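# Run press cell work order and sort finished plates

## Task

Act as the cell operator, with the previous shift's leftovers unchecked: complete the work order, put the good part in the good tray, put a plate whose bearing sits too high but can still be pressed further in the rework tray, and put any other faulty join in the scrap tray. At the end the machine and gauge must both be idle with no alarm, the guard must be shut, and nothing may remain inside the guard.

## Robot and tools

Robot: two Doosan M1013 arms, left_arm and right_arm, each with a Robotiq 140 mm two-finger gripper whose fingers can fold. A part held in the outer quarter of the pads, near the tips, is squeezed as commanded. Held closer to the palm, a narrow part may slip and a wide one may be crushed harder. Pressing fingertips straight down onto a surface folds them quietly and spoils the next grip.

Frame: one scene frame. Origin is on the table top, midway between the nominal bases. +z up, +x out over the table, left_arm on the +y side. Calibrated bases: left_arm (-0.029, +0.557, +0.032) m, right_arm (-0.051, -0.432, +0.032) m. The press opens toward +x, column at -x. Results report end_effector_position (m, the point between closed pads), quaternion wxyz and velocities in this frame, and can be off by a few cm. The gripper's +z points along the fingers and it opens along its y axis.

The 18-number row (execute_actions rows and move targets): entries 1-6 are left_arm joint offsets (waist, shoulder, elbow, forearm roll, wrist pitch, wrist roll). Entries 7-9 are left gripper position, force_limit and speed. Entries 10-18 are the same nine numbers for right_arm. Every value is scaled to -1..1. Joint entries are offsets from the Joint targets as they stood when the call began, not absolute angles. 1.0 equals 1.553 rad for waist and shoulder, 2.33 rad for elbow, and 2.913 rad for the three wrist joints. Elbow range is ±2.792 rad and the others ±6.283. A request more than 0.010 rad past a range end is refused. Send 0 offsets to leave an arm's targets unchanged.

Gripper numbers are absolute commands, not offsets. position +1 is open to 140 mm, about -0.8 brings the pads together, and -1 closes until blocked. force_limit runs from about 14 N at -1 to 58 N at +1. speed runs from about 30 mm/s at -1 to 250 mm/s at +1, and a fast close grips much harder. To keep a gripper unchanged, repeat its last three numbers; a 0 is itself a command. object_status: 0 moving, 1 blocked while opening, 2 holding after a close (check for this), 3 at the target or pads met. position_measured is in counts: 3 open, about 139 at 60 mm, 230 pads met.

Tools:
- execute_actions {actions:[one action], cameras}. An action may have rows (1-15 rows, each applied for 1/30 s), steps (1-450, default 15; after the last row the arm keeps heading to it), until, plus machine and/or gauge commands. An empty list just reports state. until tests device fields only, e.g. {"machine":{"state":"idle"}}; a number needs a comparison such as [">=",3]. {"all":{"status":"ended"}} and {"any":{"status":"ended"}} wait for motions to end.
- move {target, speed, blend, stop_force, zero, blocking, cameras}. target is one 18-number row, or a list of up to 15 rows, all offsets from the same starting Joint targets. speed is rad/s for the joint with the farthest to go, 0.01-3.92, default 0.5. blend is in rad. stop_force (10-80 N, one value for both arms) ends an arm's path on contact; use a slow speed with it, and omit it when backing away from a contact. The result adds a move: line (done, off_target, held, fault, moving).
- wait {seconds 0-10}; stop {} brakes a running move; zoom_image {camera, region [x0,y0,x1,y1] ≤504 px square}; show_instructions {} shows the work order images; read_manual {section}; finished_scene {scene 1-2}, which cannot be undone.
Cameras: cam_high, cam_low, cam_nest, cam_left_wrist, cam_right_wrist, each 896x504.

machine (servo press): the ram has a flat nose and pushes a loose sleeve, which must be stood square on the bearing and centred within about 1 mm. The plate sits bore-up in a nest with two centring jaws. Commands: guard shut/open, clamp clamp/open, page setup/readings/curve, register+value+write together to set a register (value -12000..12000, mm or N), plus cycle_start, feed_hold, reset, home, touch, tare and stop. A list of up to 8 command objects is allowed; a guard move adds 2.1 s and a clamp move 1.8 s before the next object. Guard and clamp start shut and clamped. cycle_start needs: guard shut, part clamped, ram at rest, a stored program number in program, no alarm. touch reports the height of the highest thing under the ram as touch_z. Heights are mm above the nest plane. Results report state, guard_state, clamp_state, entry, alarm and the chosen page's registers (join_f, peak_f, end_z, ok, program_top, stored programs, etc.). ok=1 means join_f and end_z lay inside their windows. Reset clears an alarm; home then raises the ram. Holding a gripper over the nest, or blocking the guard, causes a cabinet fault.

gauge: send measure true with one round piece lying flat and alone under the lens, near its centre. The reading is done about 12 s later, when readings increases; no_1..no_5 are the drawing's sizes in mm, and 0.000 means nothing was found. Keep arms and other parts clear of the lens while it reads.

Avoid: dropping parts or releasing moving ones, anything leaving the table, arm-to-arm contact or one gripper closing on the other's fingers, pressing a target past a firm contact, and forces of 144 N or joint torque limits, which stop the arm for 10 s. Holding heavy loads stretched out heats motors and can cause a 30-60 s stop. Keep moves smooth and short.

Each tool is called after "Request:" in YAML: its name, and indented under it one key for each argument.

Reference images:

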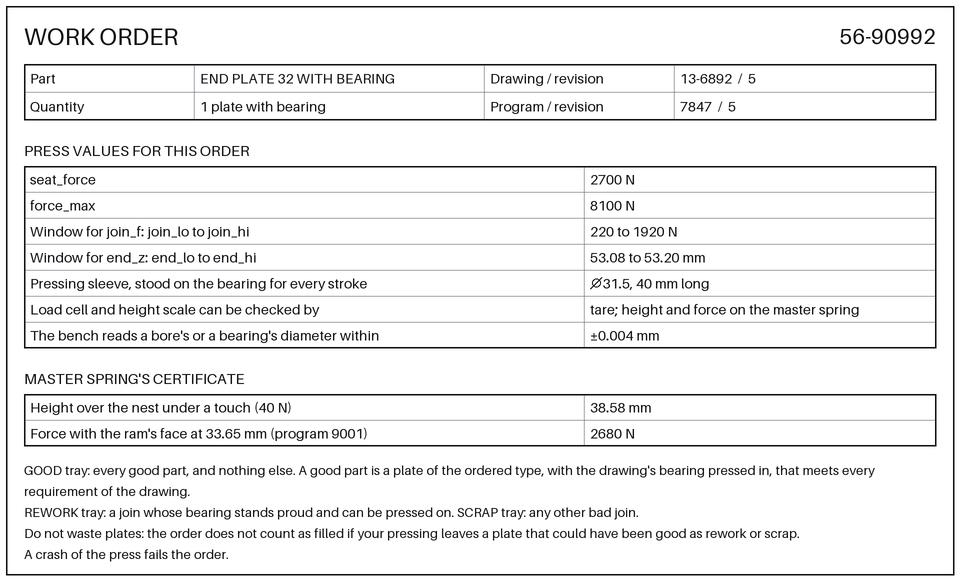

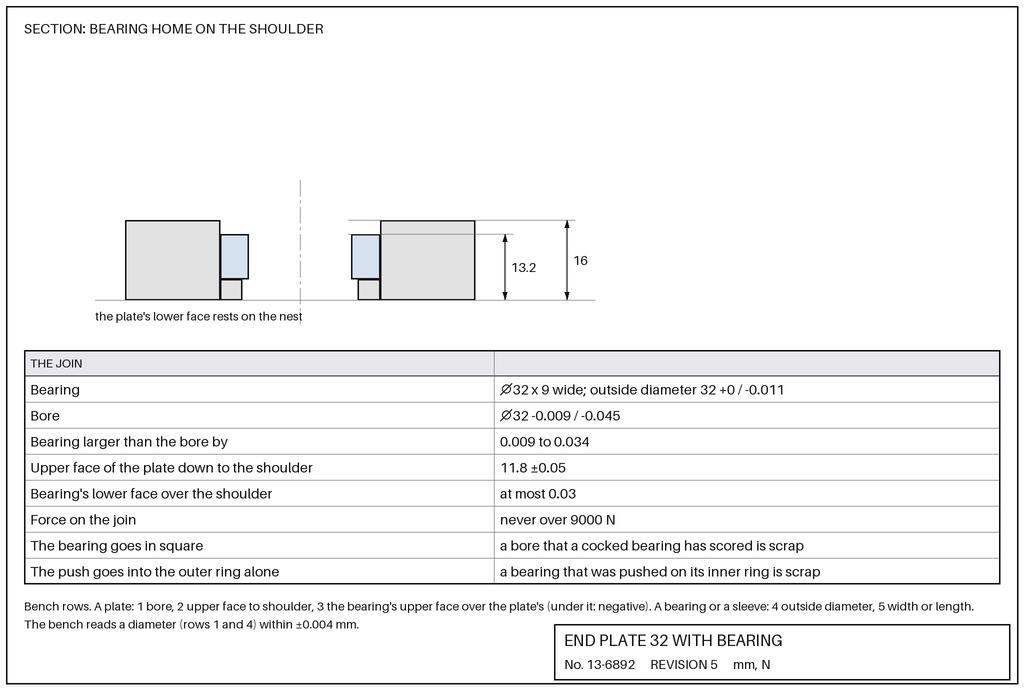

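## Session

Request:
execute_actions:
  actions: []

Scene clock: 0.00 s.
left_arm: end_effector_position=(+0.4441, +0.4321, +0.1531) position_measured=3 object_status=3 end_effector_quat_wxyz=(-0.039, +0.847, -0.530, +0.008) | right_arm: end_effector_position=(+0.3217, -0.3689, +0.1991) position_measured=3 object_status=3 end_effector_quat_wxyz=(+0.121, +0.614, -0.623, +0.470)
Joint positions: left_arm=[-0.383 0.028 2.153 0.093 0.934 2.255] | right_arm=[0.828 0.041 2.406 -0.984 1.328 -1.709]
Joint velocities: within noise
Joint torques (N m): no reading
External joint torques (N m): no reading
Flange force (N): no reading
Joint targets: left_arm=[-0.383 0.028 2.153 0.093 0.934 2.255] | right_arm=[0.828 0.041 2.406 -0.984 1.328 -1.709]
Tool commands: left_gripper/position=+1.0 left_gripper/force_limit=+1.0 left_gripper/speed=+1.0 right_gripper/position=+1.0 right_gripper/force_limit=+1.0 right_gripper/speed=+1.0
machine.setup: program=+7847 ram_zero=+152.488 seat_force=+2700 force_max=+8100 join_lo=+220 join_hi=+1920 end_lo=+53.080 end_hi=+53.200 cell_gain=+0.517 cell_zero=-15 program_revision=+5 program_top=+53.200 stored1_number=+9001 stored1_revision=+1 stored2_number=+2386 stored2_revision=+2 stored3_number=+8204 stored3_revision=+6 stored4_number=+7514 stored4_revision=+3 stored5_number=+7847 stored5_revision=+5
machine: state=idle guard_state=shut clamp_state=closed_empty guard_answer=taken clamp_answer=taken page=setup entry=no_entry entries=0 alarm=no_alarm queue=idle queue_left=0
gauge: message=nothing_yet readings=0 no_1=0.000 no_2=0.000 no_3=0.000 no_4=0.000 no_5=0.000

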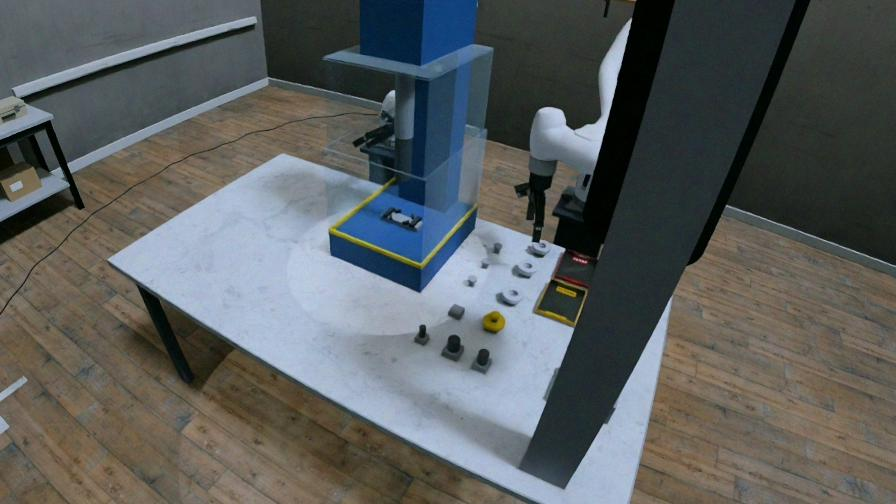

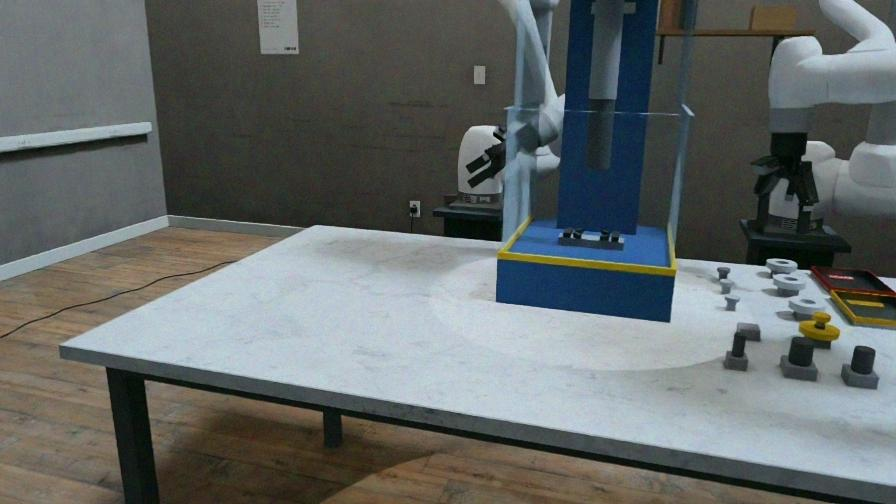

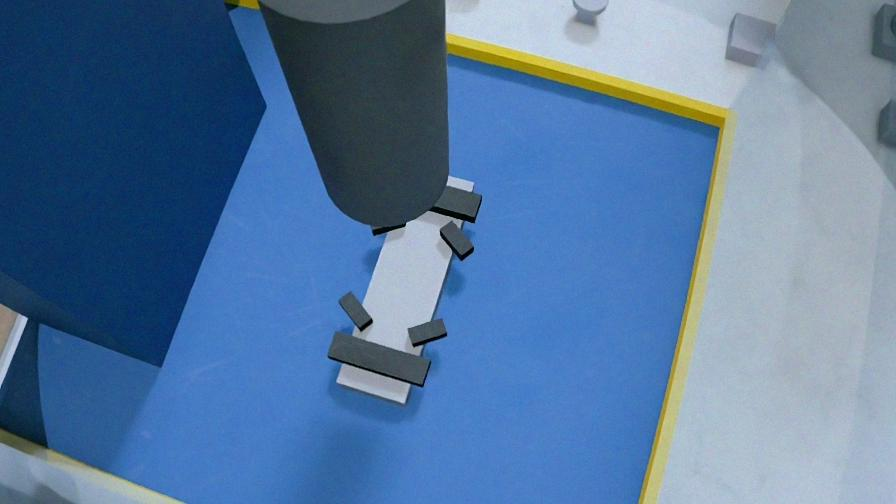

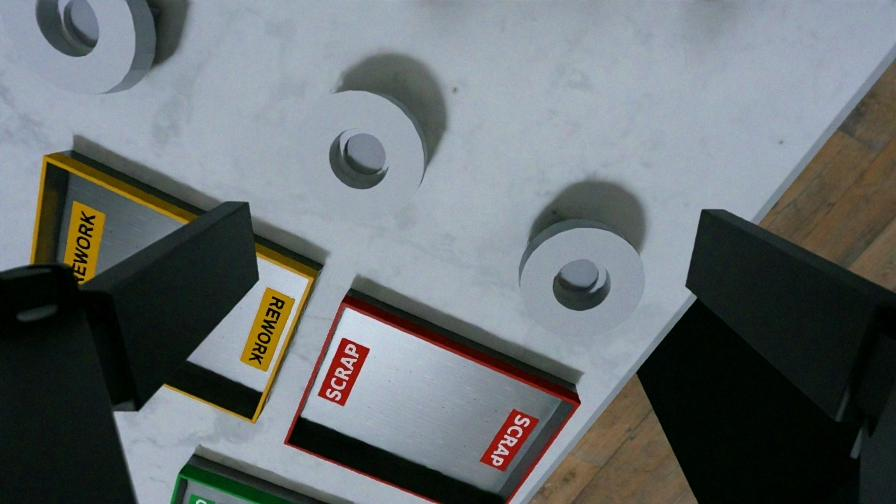

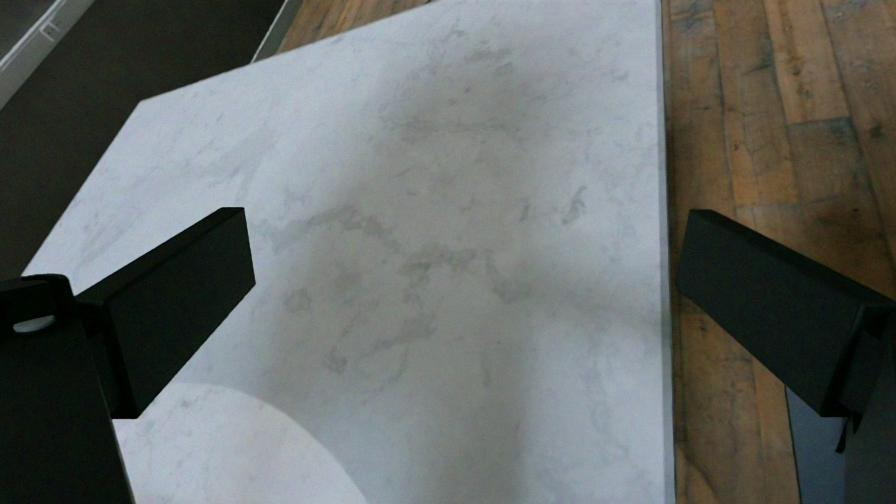

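Request:
zoom_image:
  camera: "cam_high"
  region: [380, 200, 660, 440]

Request:
zoom_image:
  camera: "cam_low"
  region: [660, 230, 896, 400]

Request:
zoom_image:
  camera: "cam_left_wrist"
  region: [0, 0, 448, 252]

Request:
zoom_image:
  camera: "cam_left_wrist"
  region: [400, 150, 800, 400]

Scaled by 1.800.

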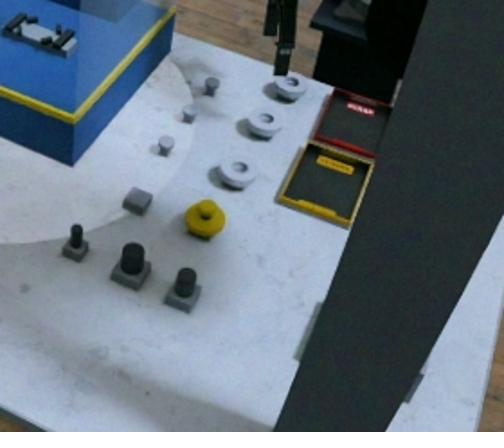

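Scaled by 2.136.

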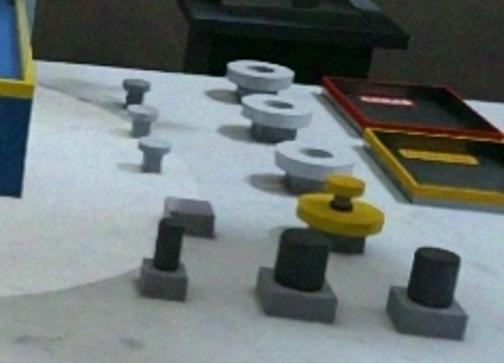

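Scaled by 1.125.

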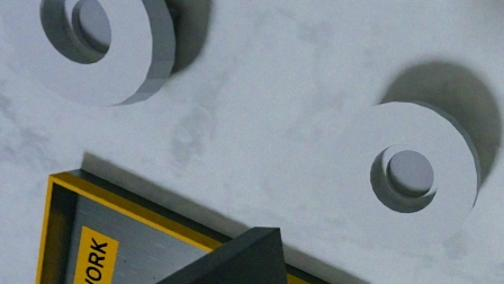

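Scaled by 1.260.

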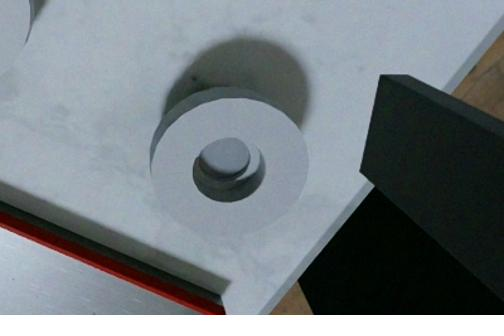

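Request:
move:
  target: [-0.0586,0.0713,-0.2197,-0.0319,0.1469,-0.3975,1,1,1,0,0,0,0,0,0,1,1,1]
  speed: 1.0
  cameras: ["cam_left_wrist","cam_high"]

Scene clock: 48.50 s.
left_arm: end_effector_position=(+0.5509, +0.3006, +0.3507) position_measured=3 object_status=3 end_effector_quat_wxyz=(+0.000, +1.000, +0.001, +0.000) | right_arm: end_effector_position=(+0.3217, -0.3689, +0.1991) position_measured=3 object_status=3 end_effector_quat_wxyz=(+0.121, +0.614, -0.623, +0.470)
Joint positions: left_arm=[-0.474 0.139 1.641 0 1.362 1.097] | right_arm=[0.828 0.041 2.406 -0.984 1.328 -1.709]
Joint velocities: within noise
Joint torques (N m): left_arm=[-2.43 -58.67 -40.03 4.19 -0.07 0.12] | right_arm=[3.19 -30.15 -23.35 0.04 1.89 -0.09]
External joint torques (N m): left_arm=[2.67 1.9 -1.9 0.14 0.02 -0.12] | right_arm=[-3.26 2.74 -0.06 0.07 -0.08 0.07]
Flange force (N): left_arm=[7.8 -0.9 -2.1] | right_arm=[-4.3 -5.0 8.1]
Joint targets: left_arm=[-0.474 0.139 1.641 0.000 1.362 1.097] | right_arm=[0.828 0.041 2.406 -0.984 1.328 -1.709]
machine.setup: program=+7847 ram_zero=+152.488 seat_force=+2700 force_max=+8100 join_lo=+220 join_hi=+1920 end_lo=+53.080 end_hi=+53.200 cell_gain=+0.517 cell_zero=-15 program_revision=+5 program_top=+53.200 stored1_number=+9001 stored1_revision=+1 stored2_number=+2386 stored2_revision=+2 stored3_number=+8204 stored3_revision=+6 stored4_number=+7514 stored4_revision=+3 stored5_number=+7847 stored5_revision=+5
machine: state=idle guard_state=shut clamp_state=closed_empty guard_answer=taken clamp_answer=taken page=setup entry=no_entry entries=0 alarm=no_alarm queue=idle queue_left=0
gauge: message=nothing_yet readings=0 no_1=0.000 no_2=0.000 no_3=0.000 no_4=0.000 no_5=0.000
move: done
Images, in order (width x height): cam_high 896x504, cam_left_wrist 896x504.

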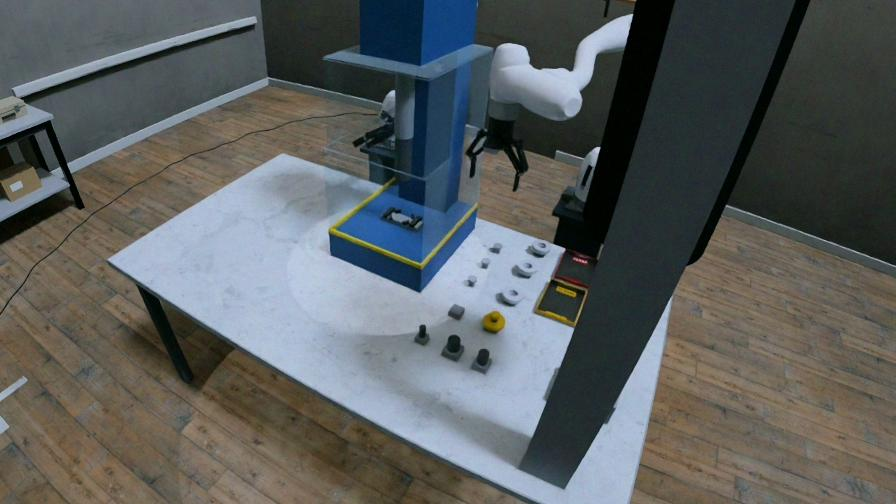

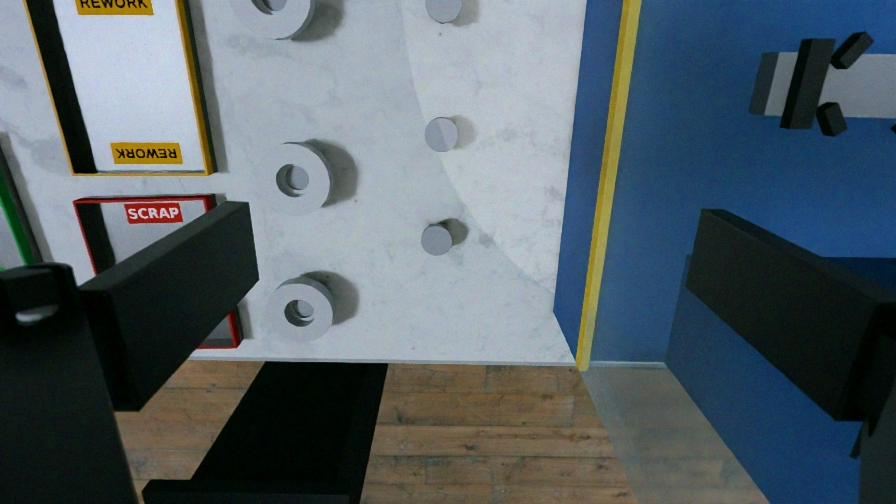

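Request:
execute_actions:
  actions:
    - {"machine":[{"page":"readings"},{"guard":"open"},{"clamp":"open"}],"steps":150,"until":{"all":{"status":"ended"}}}

Scene clock: 104.23 s.
left_arm: end_effector_position=(+0.5509, +0.3006, +0.3508) position_measured=3 object_status=3 end_effector_quat_wxyz=(+0.000, +1.000, +0.001, +0.000) | right_arm: end_effector_position=(+0.3217, -0.3689, +0.1991) position_measured=3 object_status=3 end_effector_quat_wxyz=(+0.121, +0.614, -0.623, +0.470)
Joint positions: left_arm=[-0.474 0.139 1.641 0 1.362 1.097] | right_arm=[0.828 0.041 2.406 -0.984 1.328 -1.709]
Joint velocities: within noise
Joint torques (N m): left_arm=[-2.53 -58.56 -40.41 4.16 -0.11 0.1] | right_arm=[3.65 -30.09 -23.41 0.03 1.91 -0.08]
External joint torques (N m): left_arm=[2.71 1.61 -1.57 0.17 0.06 -0.1] | right_arm=[-3.78 2.71 0 0.09 -0.11 0.06]
Flange force (N): left_arm=[6.9 -1.5 -1.8] | right_arm=[-3.9 -5.7 9.3]
Joint targets: left_arm=[-0.474 0.139 1.641 0.000 1.362 1.097] | right_arm=[0.828 0.041 2.406 -0.984 1.328 -1.709]
Tool commands: left_gripper/position=+1.0 left_gripper/force_limit=+1.0 left_gripper/speed=+1.0 right_gripper/position=+1.0 right_gripper/force_limit=+1.0 right_gripper/speed=+1.0
machine.readings: force=+0 touch_z=+0.000 join_f=+0 peak_f=+0 end_z=+0.000 ok=+0 pos_z=+167.512 cycles=+0
machine: state=idle guard_state=open clamp_state=open guard_answer=taken clamp_answer=taken page=readings entry=no_entry entries=0 alarm=no_alarm queue=done queue_left=0
gauge: message=nothing_yet readings=0 no_1=0.000 no_2=0.000 no_3=0.000 no_4=0.000 no_5=0.000

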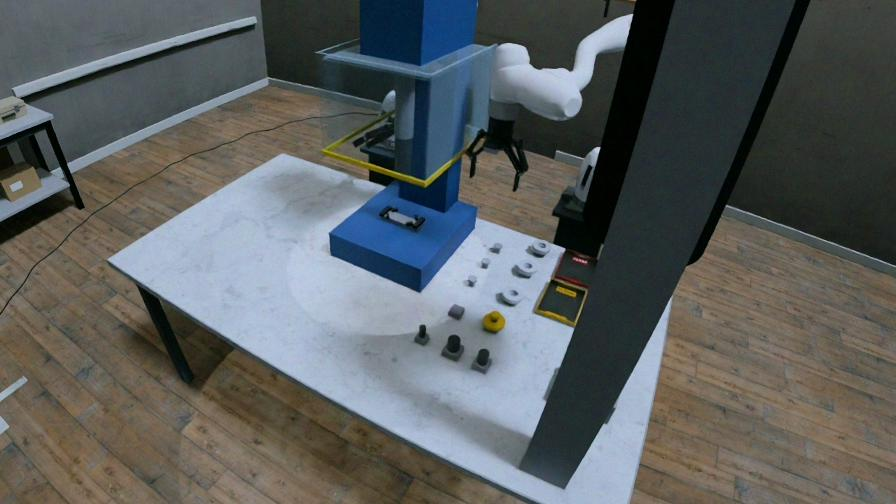

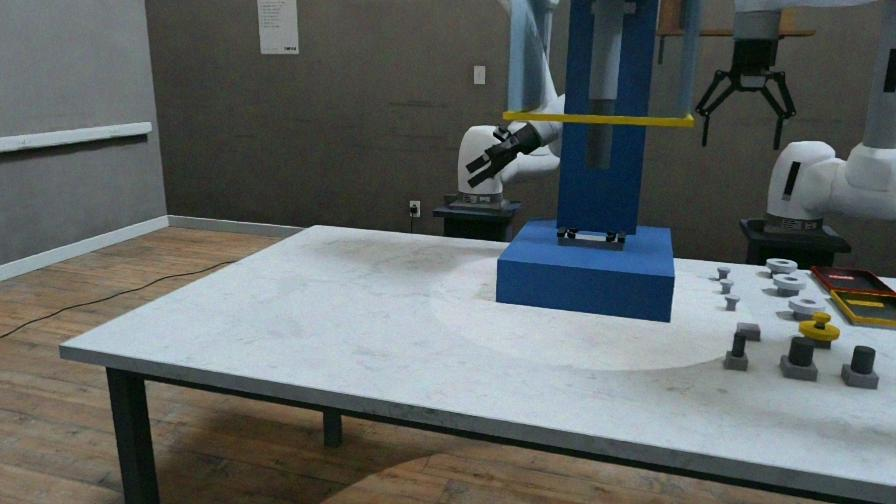

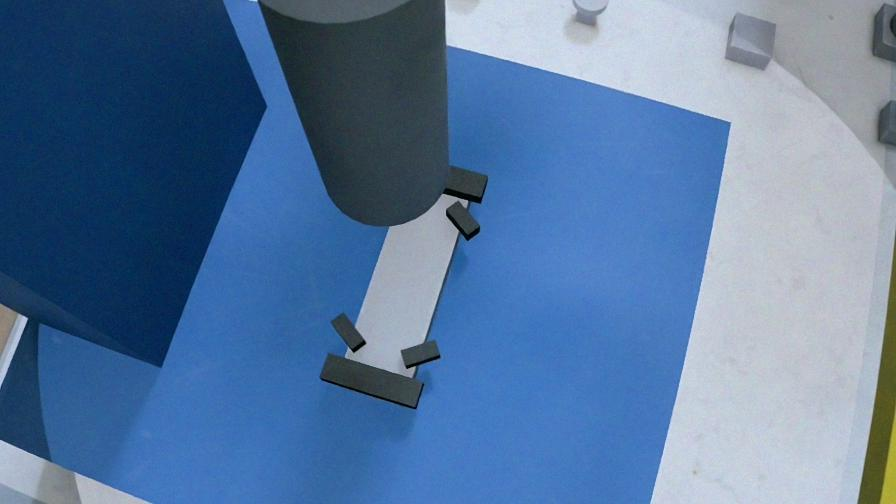

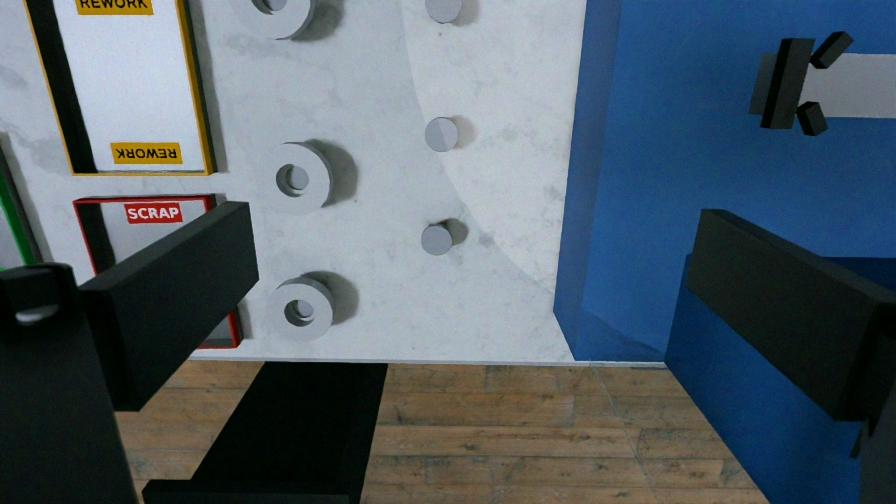

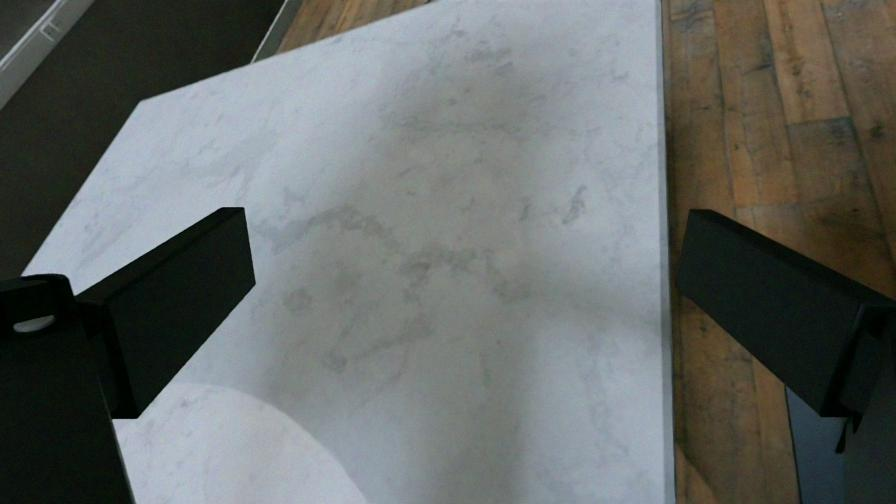

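Request:
zoom_image:
  camera: "cam_left_wrist"
  region: [220, 100, 480, 360]

Request:
zoom_image:
  camera: "cam_left_wrist"
  region: [220, 0, 480, 150]

Request:
zoom_image:
  camera: "cam_left_wrist"
  region: [720, 0, 896, 160]

Request:
zoom_image:
  camera: "cam_low"
  region: [480, 60, 720, 330]

Scaled by 1.938.

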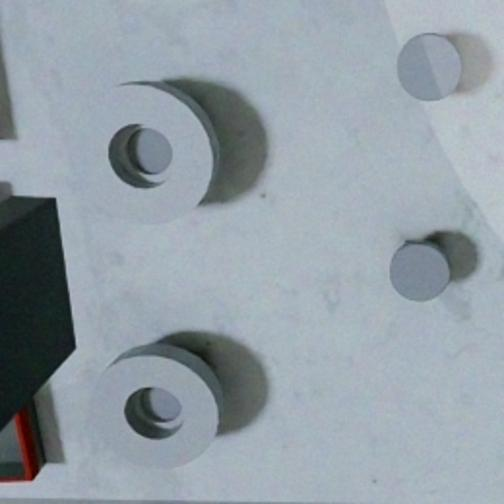

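Scaled by 1.938.

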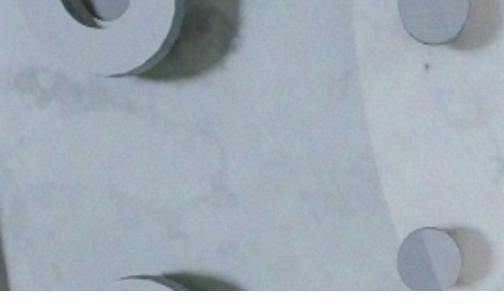

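Scaled by 2.864.

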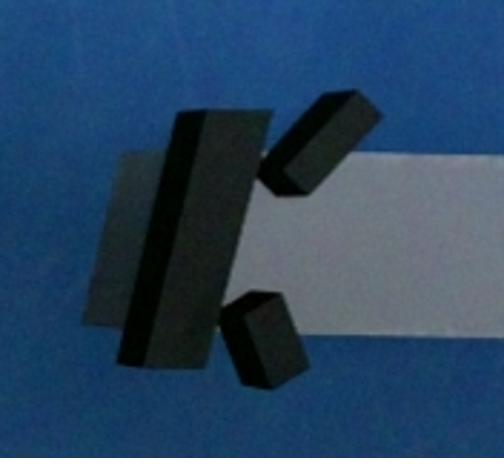

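Scaled by 1.867.

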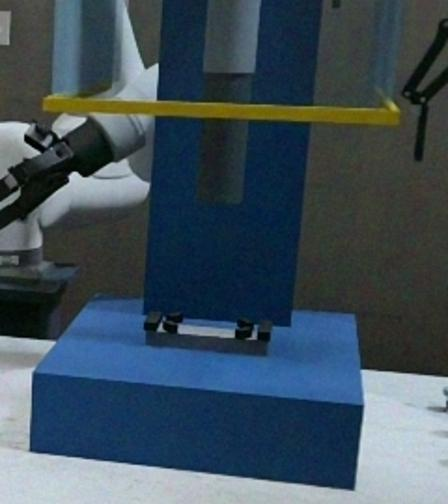

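Request:
move:
  target: [0.2285,0.1518,-0.1301,0,0.0230,0.1217,1,1,1,0,0,0,0,0,0,1,1,1]
  speed: 1.0
  cameras: ["cam_left_wrist","cam_high"]

Scene clock: 163.93 s.
left_arm: end_effector_position=(+0.7385, +0.4820, +0.3523) position_measured=3 object_status=3 end_effector_quat_wxyz=(+0.000, +1.000, +0.001, +0.001) | right_arm: end_effector_position=(+0.3217, -0.3689, +0.1991) position_measured=3 object_status=3 end_effector_quat_wxyz=(+0.121, +0.614, -0.623, +0.470)
Joint positions: left_arm=[-0.145 0.357 1.36 0 1.424 1.426] | right_arm=[0.828 0.041 2.406 -0.984 1.328 -1.709]
Joint velocities: within noise
Joint torques (N m): left_arm=[0.46 -74.37 -41.22 4.36 -0.16 0.11] | right_arm=[3.28 -30.01 -23.42 0.03 1.88 -0.07]
External joint torques (N m): left_arm=[-0.25 -4.88 -1.16 0 0.1 -0.11] | right_arm=[-3.34 2.78 0.07 0.09 -0.08 0.04]
External joint torques when the fault began: left_arm=[-101.12 -101.49 9.73 -4.21 -0.55 -0.26]
Flange force (N): left_arm=[-5.3 -0.1 -3.1] | right_arm=[-4.2 -5.0 8.4]
Flange force when the fault began (N): left_arm=[-206.3 111.6 -9.3]
Joint targets: left_arm=[-0.145 0.357 1.360 0.000 1.424 1.426] | right_arm=[0.828 0.041 2.406 -0.984 1.328 -1.709]
Tool commands: left_gripper/position=+1.0 left_gripper/force_limit=+1.0 left_gripper/speed=+1.0 right_gripper/position=+1.0 right_gripper/force_limit=+1.0 right_gripper/speed=+1.0
FORCE FAULT: contact force on the left arm reached its limit, and that arm stopped for 10 seconds. The contact can be on any part of that arm, not only on its tool. That arm's remaining commands of this call were not run. That arm's target is now where it stood when the stop ended, not its last command. That arm accepts commands again.
machine.readings: force=+0 touch_z=+0.000 join_f=+0 peak_f=+0 end_z=+0.000 ok=+0 pos_z=+167.512 cycles=+0
machine: state=idle guard_state=open clamp_state=open guard_answer=taken clamp_answer=taken page=readings entry=no_entry entries=0 alarm=no_alarm queue=done queue_left=0
gauge: message=nothing_yet readings=0 no_1=0.000 no_2=0.000 no_3=0.000 no_4=0.000 no_5=0.000
move: fault (left_arm); left_arm: the waist is farthest, 0.026 rad from its target
Images, in order (width x height): cam_high 896x504, cam_left_wrist 896x504.

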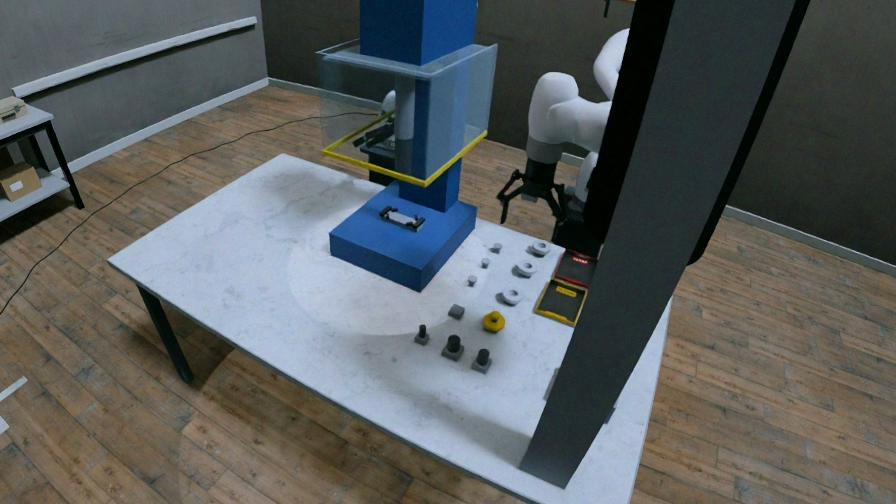

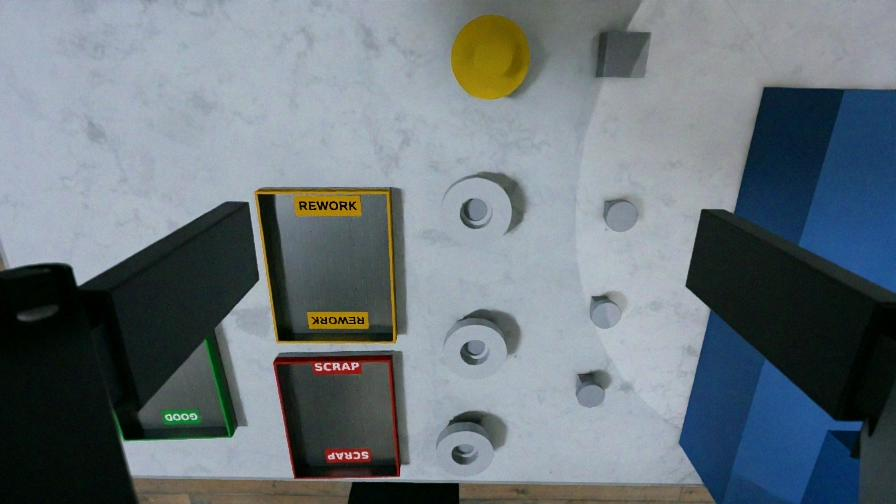

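Request:
move:
  target: [-0.1,-0.1404,0.1206,0,-0.276,0.0497,1,1,1,0,0,0,0,0,0,1,1,1]
  speed: 0.6
  cameras: ["cam_left_wrist"]

Scene clock: 192.03 s.
left_arm: end_effector_position=(+0.8011, +0.3386, +0.4383) position_measured=3 object_status=3 end_effector_quat_wxyz=(+0.054, +0.922, -0.138, +0.359) | right_arm: end_effector_position=(+0.3217, -0.3689, +0.1991) position_measured=3 object_status=3 end_effector_quat_wxyz=(+0.121, +0.614, -0.623, +0.470)
Joint positions: left_arm=[-0.3 0.138 1.641 0 0.62 1.57] | right_arm=[0.828 0.041 2.406 -0.984 1.328 -1.709]
Joint velocities: within noise
Joint torques (N m): left_arm=[-3.21 -60.15 -42.16 4.15 -2.13 0.06] | right_arm=[3.5 -30.19 -23.22 -0.04 1.9 -0.03]
External joint torques (N m): left_arm=[3.23 2.29 -1.47 0.14 0.23 -0.06] | right_arm=[-3.55 2.86 -0.22 0.15 -0.09 0.01]
Flange force (N): left_arm=[5.9 -5.0 3.0] | right_arm=[-4.4 -5.8 8.5]
Joint targets: left_arm=[-0.300 0.138 1.641 0.000 0.620 1.570] | right_arm=[0.828 0.041 2.406 -0.984 1.328 -1.709]
machine.readings: force=+0 touch_z=+0.000 join_f=+0 peak_f=+0 end_z=+0.000 ok=+0 pos_z=+167.512 cycles=+0
machine: state=idle guard_state=open clamp_state=open guard_answer=taken clamp_answer=taken page=readings entry=no_entry entries=0 alarm=no_alarm queue=done queue_left=0
gauge: message=nothing_yet readings=0 no_1=0.000 no_2=0.000 no_3=0.000 no_4=0.000 no_5=0.000
move: done
Images, in order (width x height): cam_left_wrist 896x504.

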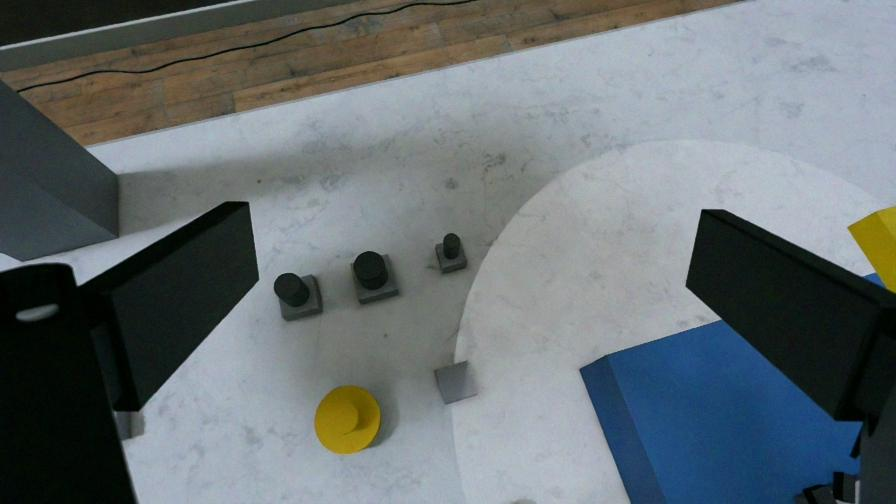

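Request:
move:
  target: [0.1932,-0.2176,0.0468,0,0.0446,0,1,1,1,0,0,0,0,0,0,1,1,1]
  speed: 0.6
  cameras: ["cam_left_wrist"]

Scene clock: 202.13 s.
left_arm: end_effector_position=(+0.6553, +0.5931, +0.5824) position_measured=3 object_status=3 end_effector_quat_wxyz=(+0.000, +0.913, +0.001, +0.408) | right_arm: end_effector_position=(+0.3217, -0.3689, +0.1991) position_measured=3 object_status=3 end_effector_quat_wxyz=(+0.121, +0.614, -0.623, +0.470)
Joint positions: left_arm=[0 -0.199 1.75 0 0.75 1.57] | right_arm=[0.828 0.041 2.406 -0.984 1.328 -1.709]
Joint velocities: within noise
Joint torques (N m): left_arm=[-0.14 -23 -43.16 4.25 -2.23 0.1] | right_arm=[3.04 -30.11 -23.46 0.01 1.9 -0.12]
External joint torques (N m): left_arm=[0.04 -0.39 -1.46 0.12 0.14 -0.1] | right_arm=[-3.11 2.89 0.07 0.11 -0.1 0.1]
Flange force (N): left_arm=[3.0 0.4 -1.0] | right_arm=[-4.8 -4.6 8.0]
Joint targets: left_arm=[0.000 -0.200 1.750 0.000 0.750 1.570] | right_arm=[0.828 0.041 2.406 -0.984 1.328 -1.709]
machine.readings: force=+0 touch_z=+0.000 join_f=+0 peak_f=+0 end_z=+0.000 ok=+0 pos_z=+167.512 cycles=+0
machine: state=idle guard_state=open clamp_state=open guard_answer=taken clamp_answer=taken page=readings entry=no_entry entries=0 alarm=no_alarm queue=done queue_left=0
gauge: message=nothing_yet readings=0 no_1=0.000 no_2=0.000 no_3=0.000 no_4=0.000 no_5=0.000
move: done
Images, in order (width x height): cam_left_wrist 896x504.

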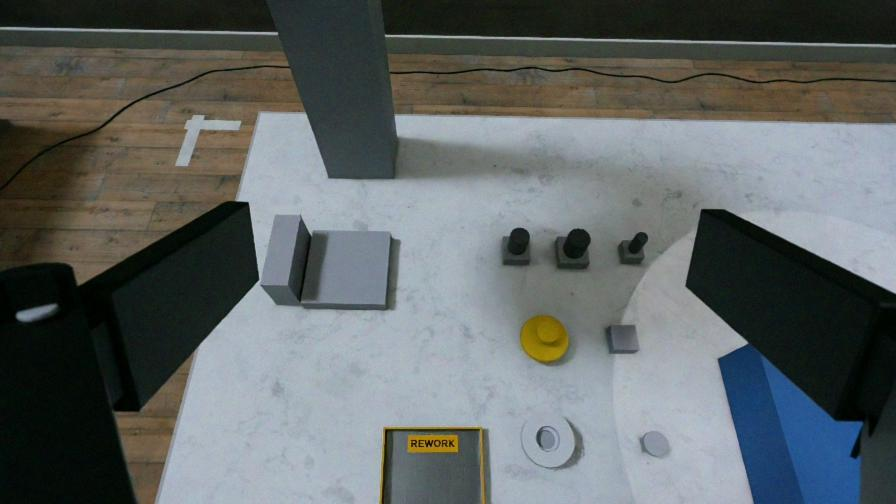

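Request:
move:
  target: [0.1932,-0.4507,0.2361,0,-0.1545,0,1,1,1,0,0,0,0,0,0,1,1,1]
  speed: 0.6
  cameras: ["cam_left_wrist"]

Scene clock: 244.80 s.
left_arm: end_effector_position=(+0.3383, +0.7076, +0.6224) position_measured=3 object_status=3 end_effector_quat_wxyz=(-0.099, +0.743, +0.113, +0.652) | right_arm: end_effector_position=(+0.3217, -0.3689, +0.1991) position_measured=3 object_status=3 end_effector_quat_wxyz=(+0.121, +0.614, -0.623, +0.470)
Joint positions: left_arm=[0.3 -0.9 2.3 0 0.3 1.57] | right_arm=[0.828 0.041 2.406 -0.984 1.328 -1.709]
Joint velocities: within noise
Joint torques (N m): left_arm=[-2.39 38.06 -43.07 4.17 -2.75 0.09] | right_arm=[3.19 -30.37 -23.63 0.02 1.94 -0.05]
External joint torques (N m): left_arm=[2.28 -0.49 -1.76 0.15 0.01 -0.09] | right_arm=[-3.35 3.14 0.21 0.09 -0.13 0.03]
Flange force (N): left_arm=[0.0 0.0 0.0] | right_arm=[-5.0 -4.9 8.8]
Joint targets: left_arm=[0.300 -0.900 2.300 0.000 0.300 1.570] | right_arm=[0.828 0.041 2.406 -0.984 1.328 -1.709]
machine.readings: force=+0 touch_z=+0.000 join_f=+0 peak_f=+0 end_z=+0.000 ok=+0 pos_z=+167.512 cycles=+0
machine: state=idle guard_state=open clamp_state=open guard_answer=taken clamp_answer=taken page=readings entry=no_entry entries=0 alarm=no_alarm queue=done queue_left=0
gauge: message=nothing_yet readings=0 no_1=0.000 no_2=0.000 no_3=0.000 no_4=0.000 no_5=0.000
move: done
Images, in order (width x height): cam_left_wrist 896x504.

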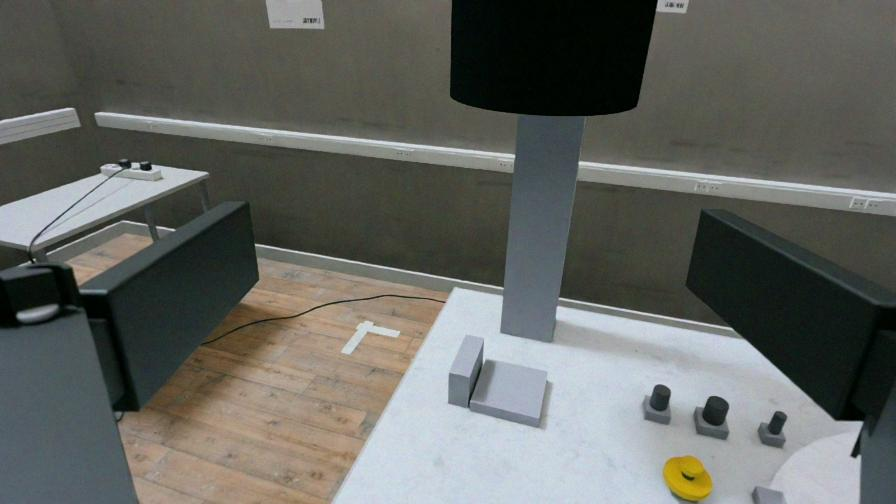

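Request:
move:
  target: [0,0.5151,-0.1717,-0.1373,0.206,0.3536,1,1,1,0,0,0,0,0,0,1,1,1]
  speed: 0.9
  cameras: []

Request:
move:
  target: [-0.0183,0.4973,-0.1903,-0.1527,0.1735,0.3903,1,1,1,0,0,0,0,0,0,1,1,1]
  speed: 0.8
  cameras: ["cam_left_wrist","cam_low"]

Scene clock: 296.13 s.
left_arm: end_effector_position=(+0.5922, +0.6807, +0.3940) position_measured=3 object_status=3 end_effector_quat_wxyz=(+0.008, +0.925, -0.259, +0.279) | right_arm: end_effector_position=(+0.3217, -0.3689, +0.1991) position_measured=3 object_status=3 end_effector_quat_wxyz=(+0.121, +0.614, -0.623, +0.470)
Joint positions: left_arm=[0.3 -0.1 1.9 -0.4 0.9 2.6] | right_arm=[0.828 0.041 2.406 -0.984 1.328 -1.709]
Joint velocities: within noise
Joint torques (N m): left_arm=[-2.75 -31.65 -40.9 2.86 -1.17 0.19] | right_arm=[3.1 -29.91 -23.33 -0.01 1.85 -0.11]
External joint torques (N m): left_arm=[2.61 0.34 -1.46 0.22 0.09 -0.2] | right_arm=[-3.17 2.48 -0.11 0.12 -0.05 0.08]
Flange force (N): left_arm=[-0.6 -5.6 -2.5] | right_arm=[-3.8 -4.9 7.7]
Joint targets: left_arm=[0.300 -0.100 1.900 -0.400 0.900 2.600] | right_arm=[0.828 0.041 2.406 -0.984 1.328 -1.709]
machine.readings: force=+0 touch_z=+0.000 join_f=+0 peak_f=+0 end_z=+0.000 ok=+0 pos_z=+167.512 cycles=+0
machine: state=idle guard_state=open clamp_state=open guard_answer=taken clamp_answer=taken page=readings entry=no_entry entries=0 alarm=no_alarm queue=done queue_left=0
gauge: message=nothing_yet readings=0 no_1=0.000 no_2=0.000 no_3=0.000 no_4=0.000 no_5=0.000
move: done
No camera images: "cameras" was empty.

Scene clock: 298.07 s.
left_arm: end_effector_position=(+0.7904, +0.5684, +0.1597) position_measured=3 object_status=3 end_effector_quat_wxyz=(+0.299, +0.641, -0.641, +0.299) | right_arm: end_effector_position=(+0.3217, -0.3689, +0.1991) position_measured=3 object_status=3 end_effector_quat_wxyz=(+0.121, +0.614, -0.623, +0.470)
Joint positions: left_arm=[0.272 0.673 1.457 -0.845 1.405 3.737] | right_arm=[0.828 0.041 2.406 -0.984 1.328 -1.709]
Joint velocities: within noise
Joint torques (N m): left_arm=[-2.43 -100.79 -32.87 0.57 1.12 0.12] | right_arm=[2.89 -30.3 -23.36 0.11 1.82 -0.09]
External joint torques (N m): left_arm=[2.58 1.11 -1.11 0.16 0.07 -0.12] | right_arm=[-2.98 3 -0.09 0.01 -0.02 0.07]
Flange force (N): left_arm=[-2.9 -3.4 -3.2] | right_arm=[-5.1 -4.8 7.6]
Joint targets: left_arm=[0.272 0.673 1.457 -0.845 1.405 3.737] | right_arm=[0.828 0.041 2.406 -0.984 1.328 -1.709]
machine.readings: force=+0 touch_z=+0.000 join_f=+0 peak_f=+0 end_z=+0.000 ok=+0 pos_z=+167.512 cycles=+0
machine: state=idle guard_state=open clamp_state=open guard_answer=taken clamp_answer=taken page=readings entry=no_entry entries=0 alarm=no_alarm queue=done queue_left=0
gauge: message=nothing_yet readings=0 no_1=0.000 no_2=0.000 no_3=0.000 no_4=0.000 no_5=0.000
move: done
Images, in order (width x height): cam_low 896x504, cam_left_wrist 896x504.

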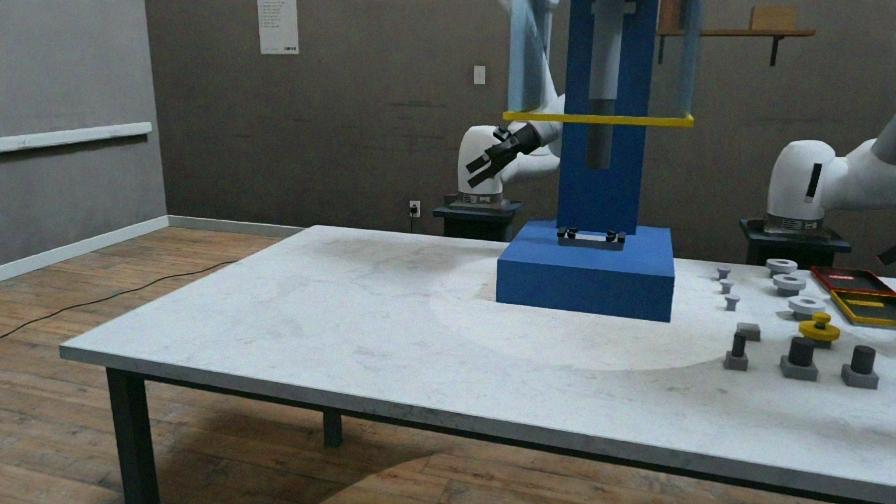

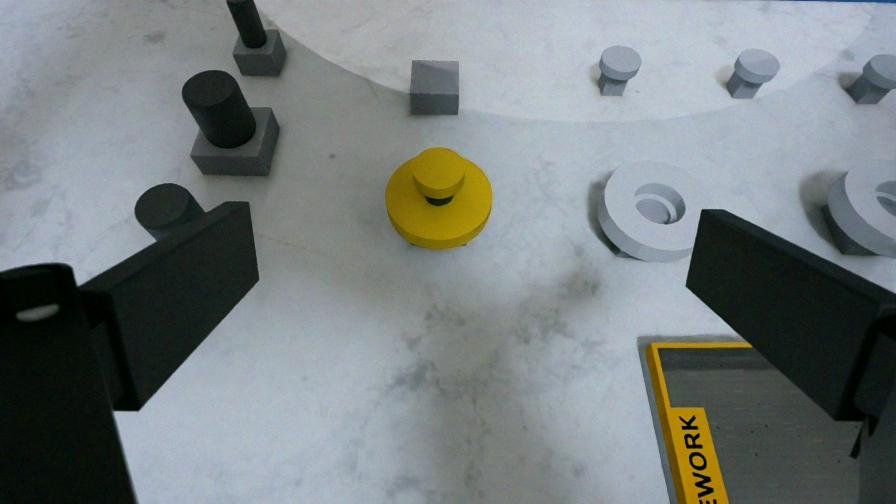

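Request:
move:
  target: [-0.0355,0.0256,0.0059,-0.0111,-0.0240,0.0041,-0.08,-1,-0.5,0,0,0,0,0,0,1,1,1]
  speed: 0.3
  cameras: ["cam_left_wrist"]

Scene clock: 345.40 s.
left_arm: end_effector_position=(+0.8062, +0.5235, +0.1189) position_measured=139 object_status=0 end_effector_quat_wxyz=(+0.299, +0.641, -0.641, +0.299) | right_arm: end_effector_position=(+0.3217, -0.3689, +0.1991) position_measured=3 object_status=3 end_effector_quat_wxyz=(+0.121, +0.614, -0.623, +0.470)
Joint positions: left_arm=[0.216 0.713 1.47 -0.877 1.335 3.749] | right_arm=[0.828 0.041 2.406 -0.984 1.328 -1.709]
Joint velocities: within noise
Joint torques (N m): left_arm=[-2.71 -105.26 -31.78 0.42 1.23 0.1] | right_arm=[3.2 -30.28 -23.39 0.04 1.88 -0.11]
External joint torques (N m): left_arm=[2.81 3.27 -0.99 0.13 0.01 -0.1] | right_arm=[-3.36 3.15 0.01 0.07 -0.08 0.09]
Flange force (N): left_arm=[-5.1 -6.0 -2.2] | right_arm=[-5.2 -5.2 8.6]
Joint targets: left_arm=[0.216 0.713 1.470 -0.877 1.335 3.749] | right_arm=[0.828 0.041 2.406 -0.984 1.328 -1.709]
machine.readings: force=+0 touch_z=+0.000 join_f=+0 peak_f=+0 end_z=+0.000 ok=+0 pos_z=+167.512 cycles=+0
machine: state=idle guard_state=open clamp_state=open guard_answer=taken clamp_answer=taken page=readings entry=no_entry entries=0 alarm=no_alarm queue=done queue_left=0
gauge: message=nothing_yet readings=0 no_1=0.000 no_2=0.000 no_3=0.000 no_4=0.000 no_5=0.000
move: done
Images, in order (width x height): cam_left_wrist 896x504.

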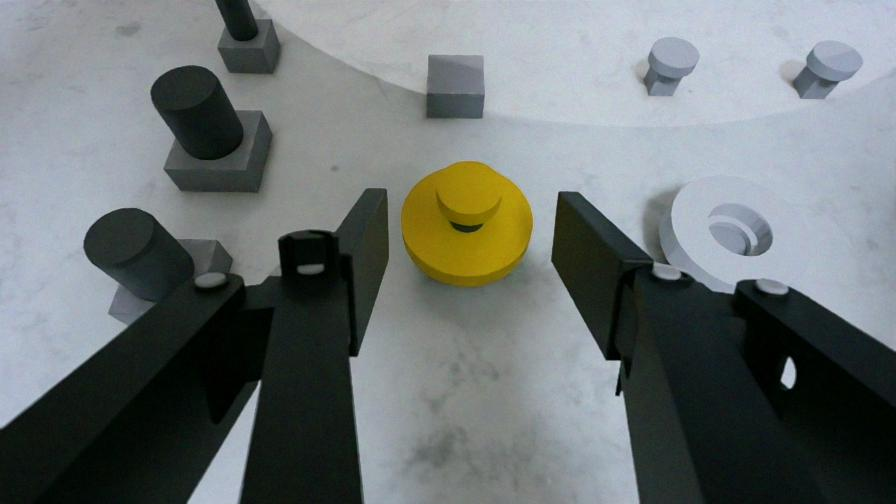

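Request:
move:
  target: [-0.0281,0.0122,0.0150,-0.0109,-0.0211,0.0071,-0.08,-1,-0.5,0,0,0,0,0,0,1,1,1]
  speed: 0.15
  cameras: ["cam_left_wrist"]

Scene clock: 378.47 s.
left_arm: end_effector_position=(+0.8062, +0.4853, +0.0869) position_measured=139 object_status=3 end_effector_quat_wxyz=(+0.298, +0.641, -0.641, +0.299) | right_arm: end_effector_position=(+0.3217, -0.3689, +0.1991) position_measured=3 object_status=3 end_effector_quat_wxyz=(+0.121, +0.614, -0.623, +0.470)
Joint positions: left_arm=[0.173 0.732 1.505 -0.909 1.274 3.77] | right_arm=[0.828 0.041 2.406 -0.984 1.328 -1.709]
Joint velocities: within noise
Joint torques (N m): left_arm=[-2.47 -104.86 -30.45 0.31 1.22 0.09] | right_arm=[3.15 -29.79 -23.27 0.02 1.91 -0.05]
External joint torques (N m): left_arm=[2.5 3.27 -0.78 0.13 0.05 -0.09] | right_arm=[-3.29 2.59 -0.18 0.1 -0.11 0.03]
Flange force (N): left_arm=[-4.9 -5.6 -1.5] | right_arm=[-4.0 -5.3 8.0]
Joint targets: left_arm=[0.173 0.732 1.505 -0.909 1.274 3.770] | right_arm=[0.828 0.041 2.406 -0.984 1.328 -1.709]
machine.readings: force=+0 touch_z=+0.000 join_f=+0 peak_f=+0 end_z=+0.000 ok=+0 pos_z=+167.512 cycles=+0
machine: state=idle guard_state=open clamp_state=open guard_answer=taken clamp_answer=taken page=readings entry=no_entry entries=0 alarm=no_alarm queue=done queue_left=0
gauge: message=nothing_yet readings=0 no_1=0.000 no_2=0.000 no_3=0.000 no_4=0.000 no_5=0.000
move: done
Images, in order (width x height): cam_left_wrist 896x504.

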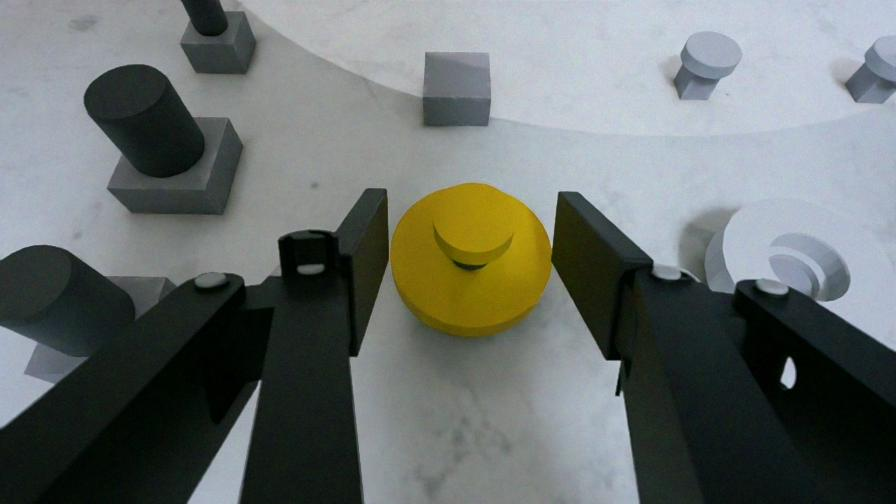

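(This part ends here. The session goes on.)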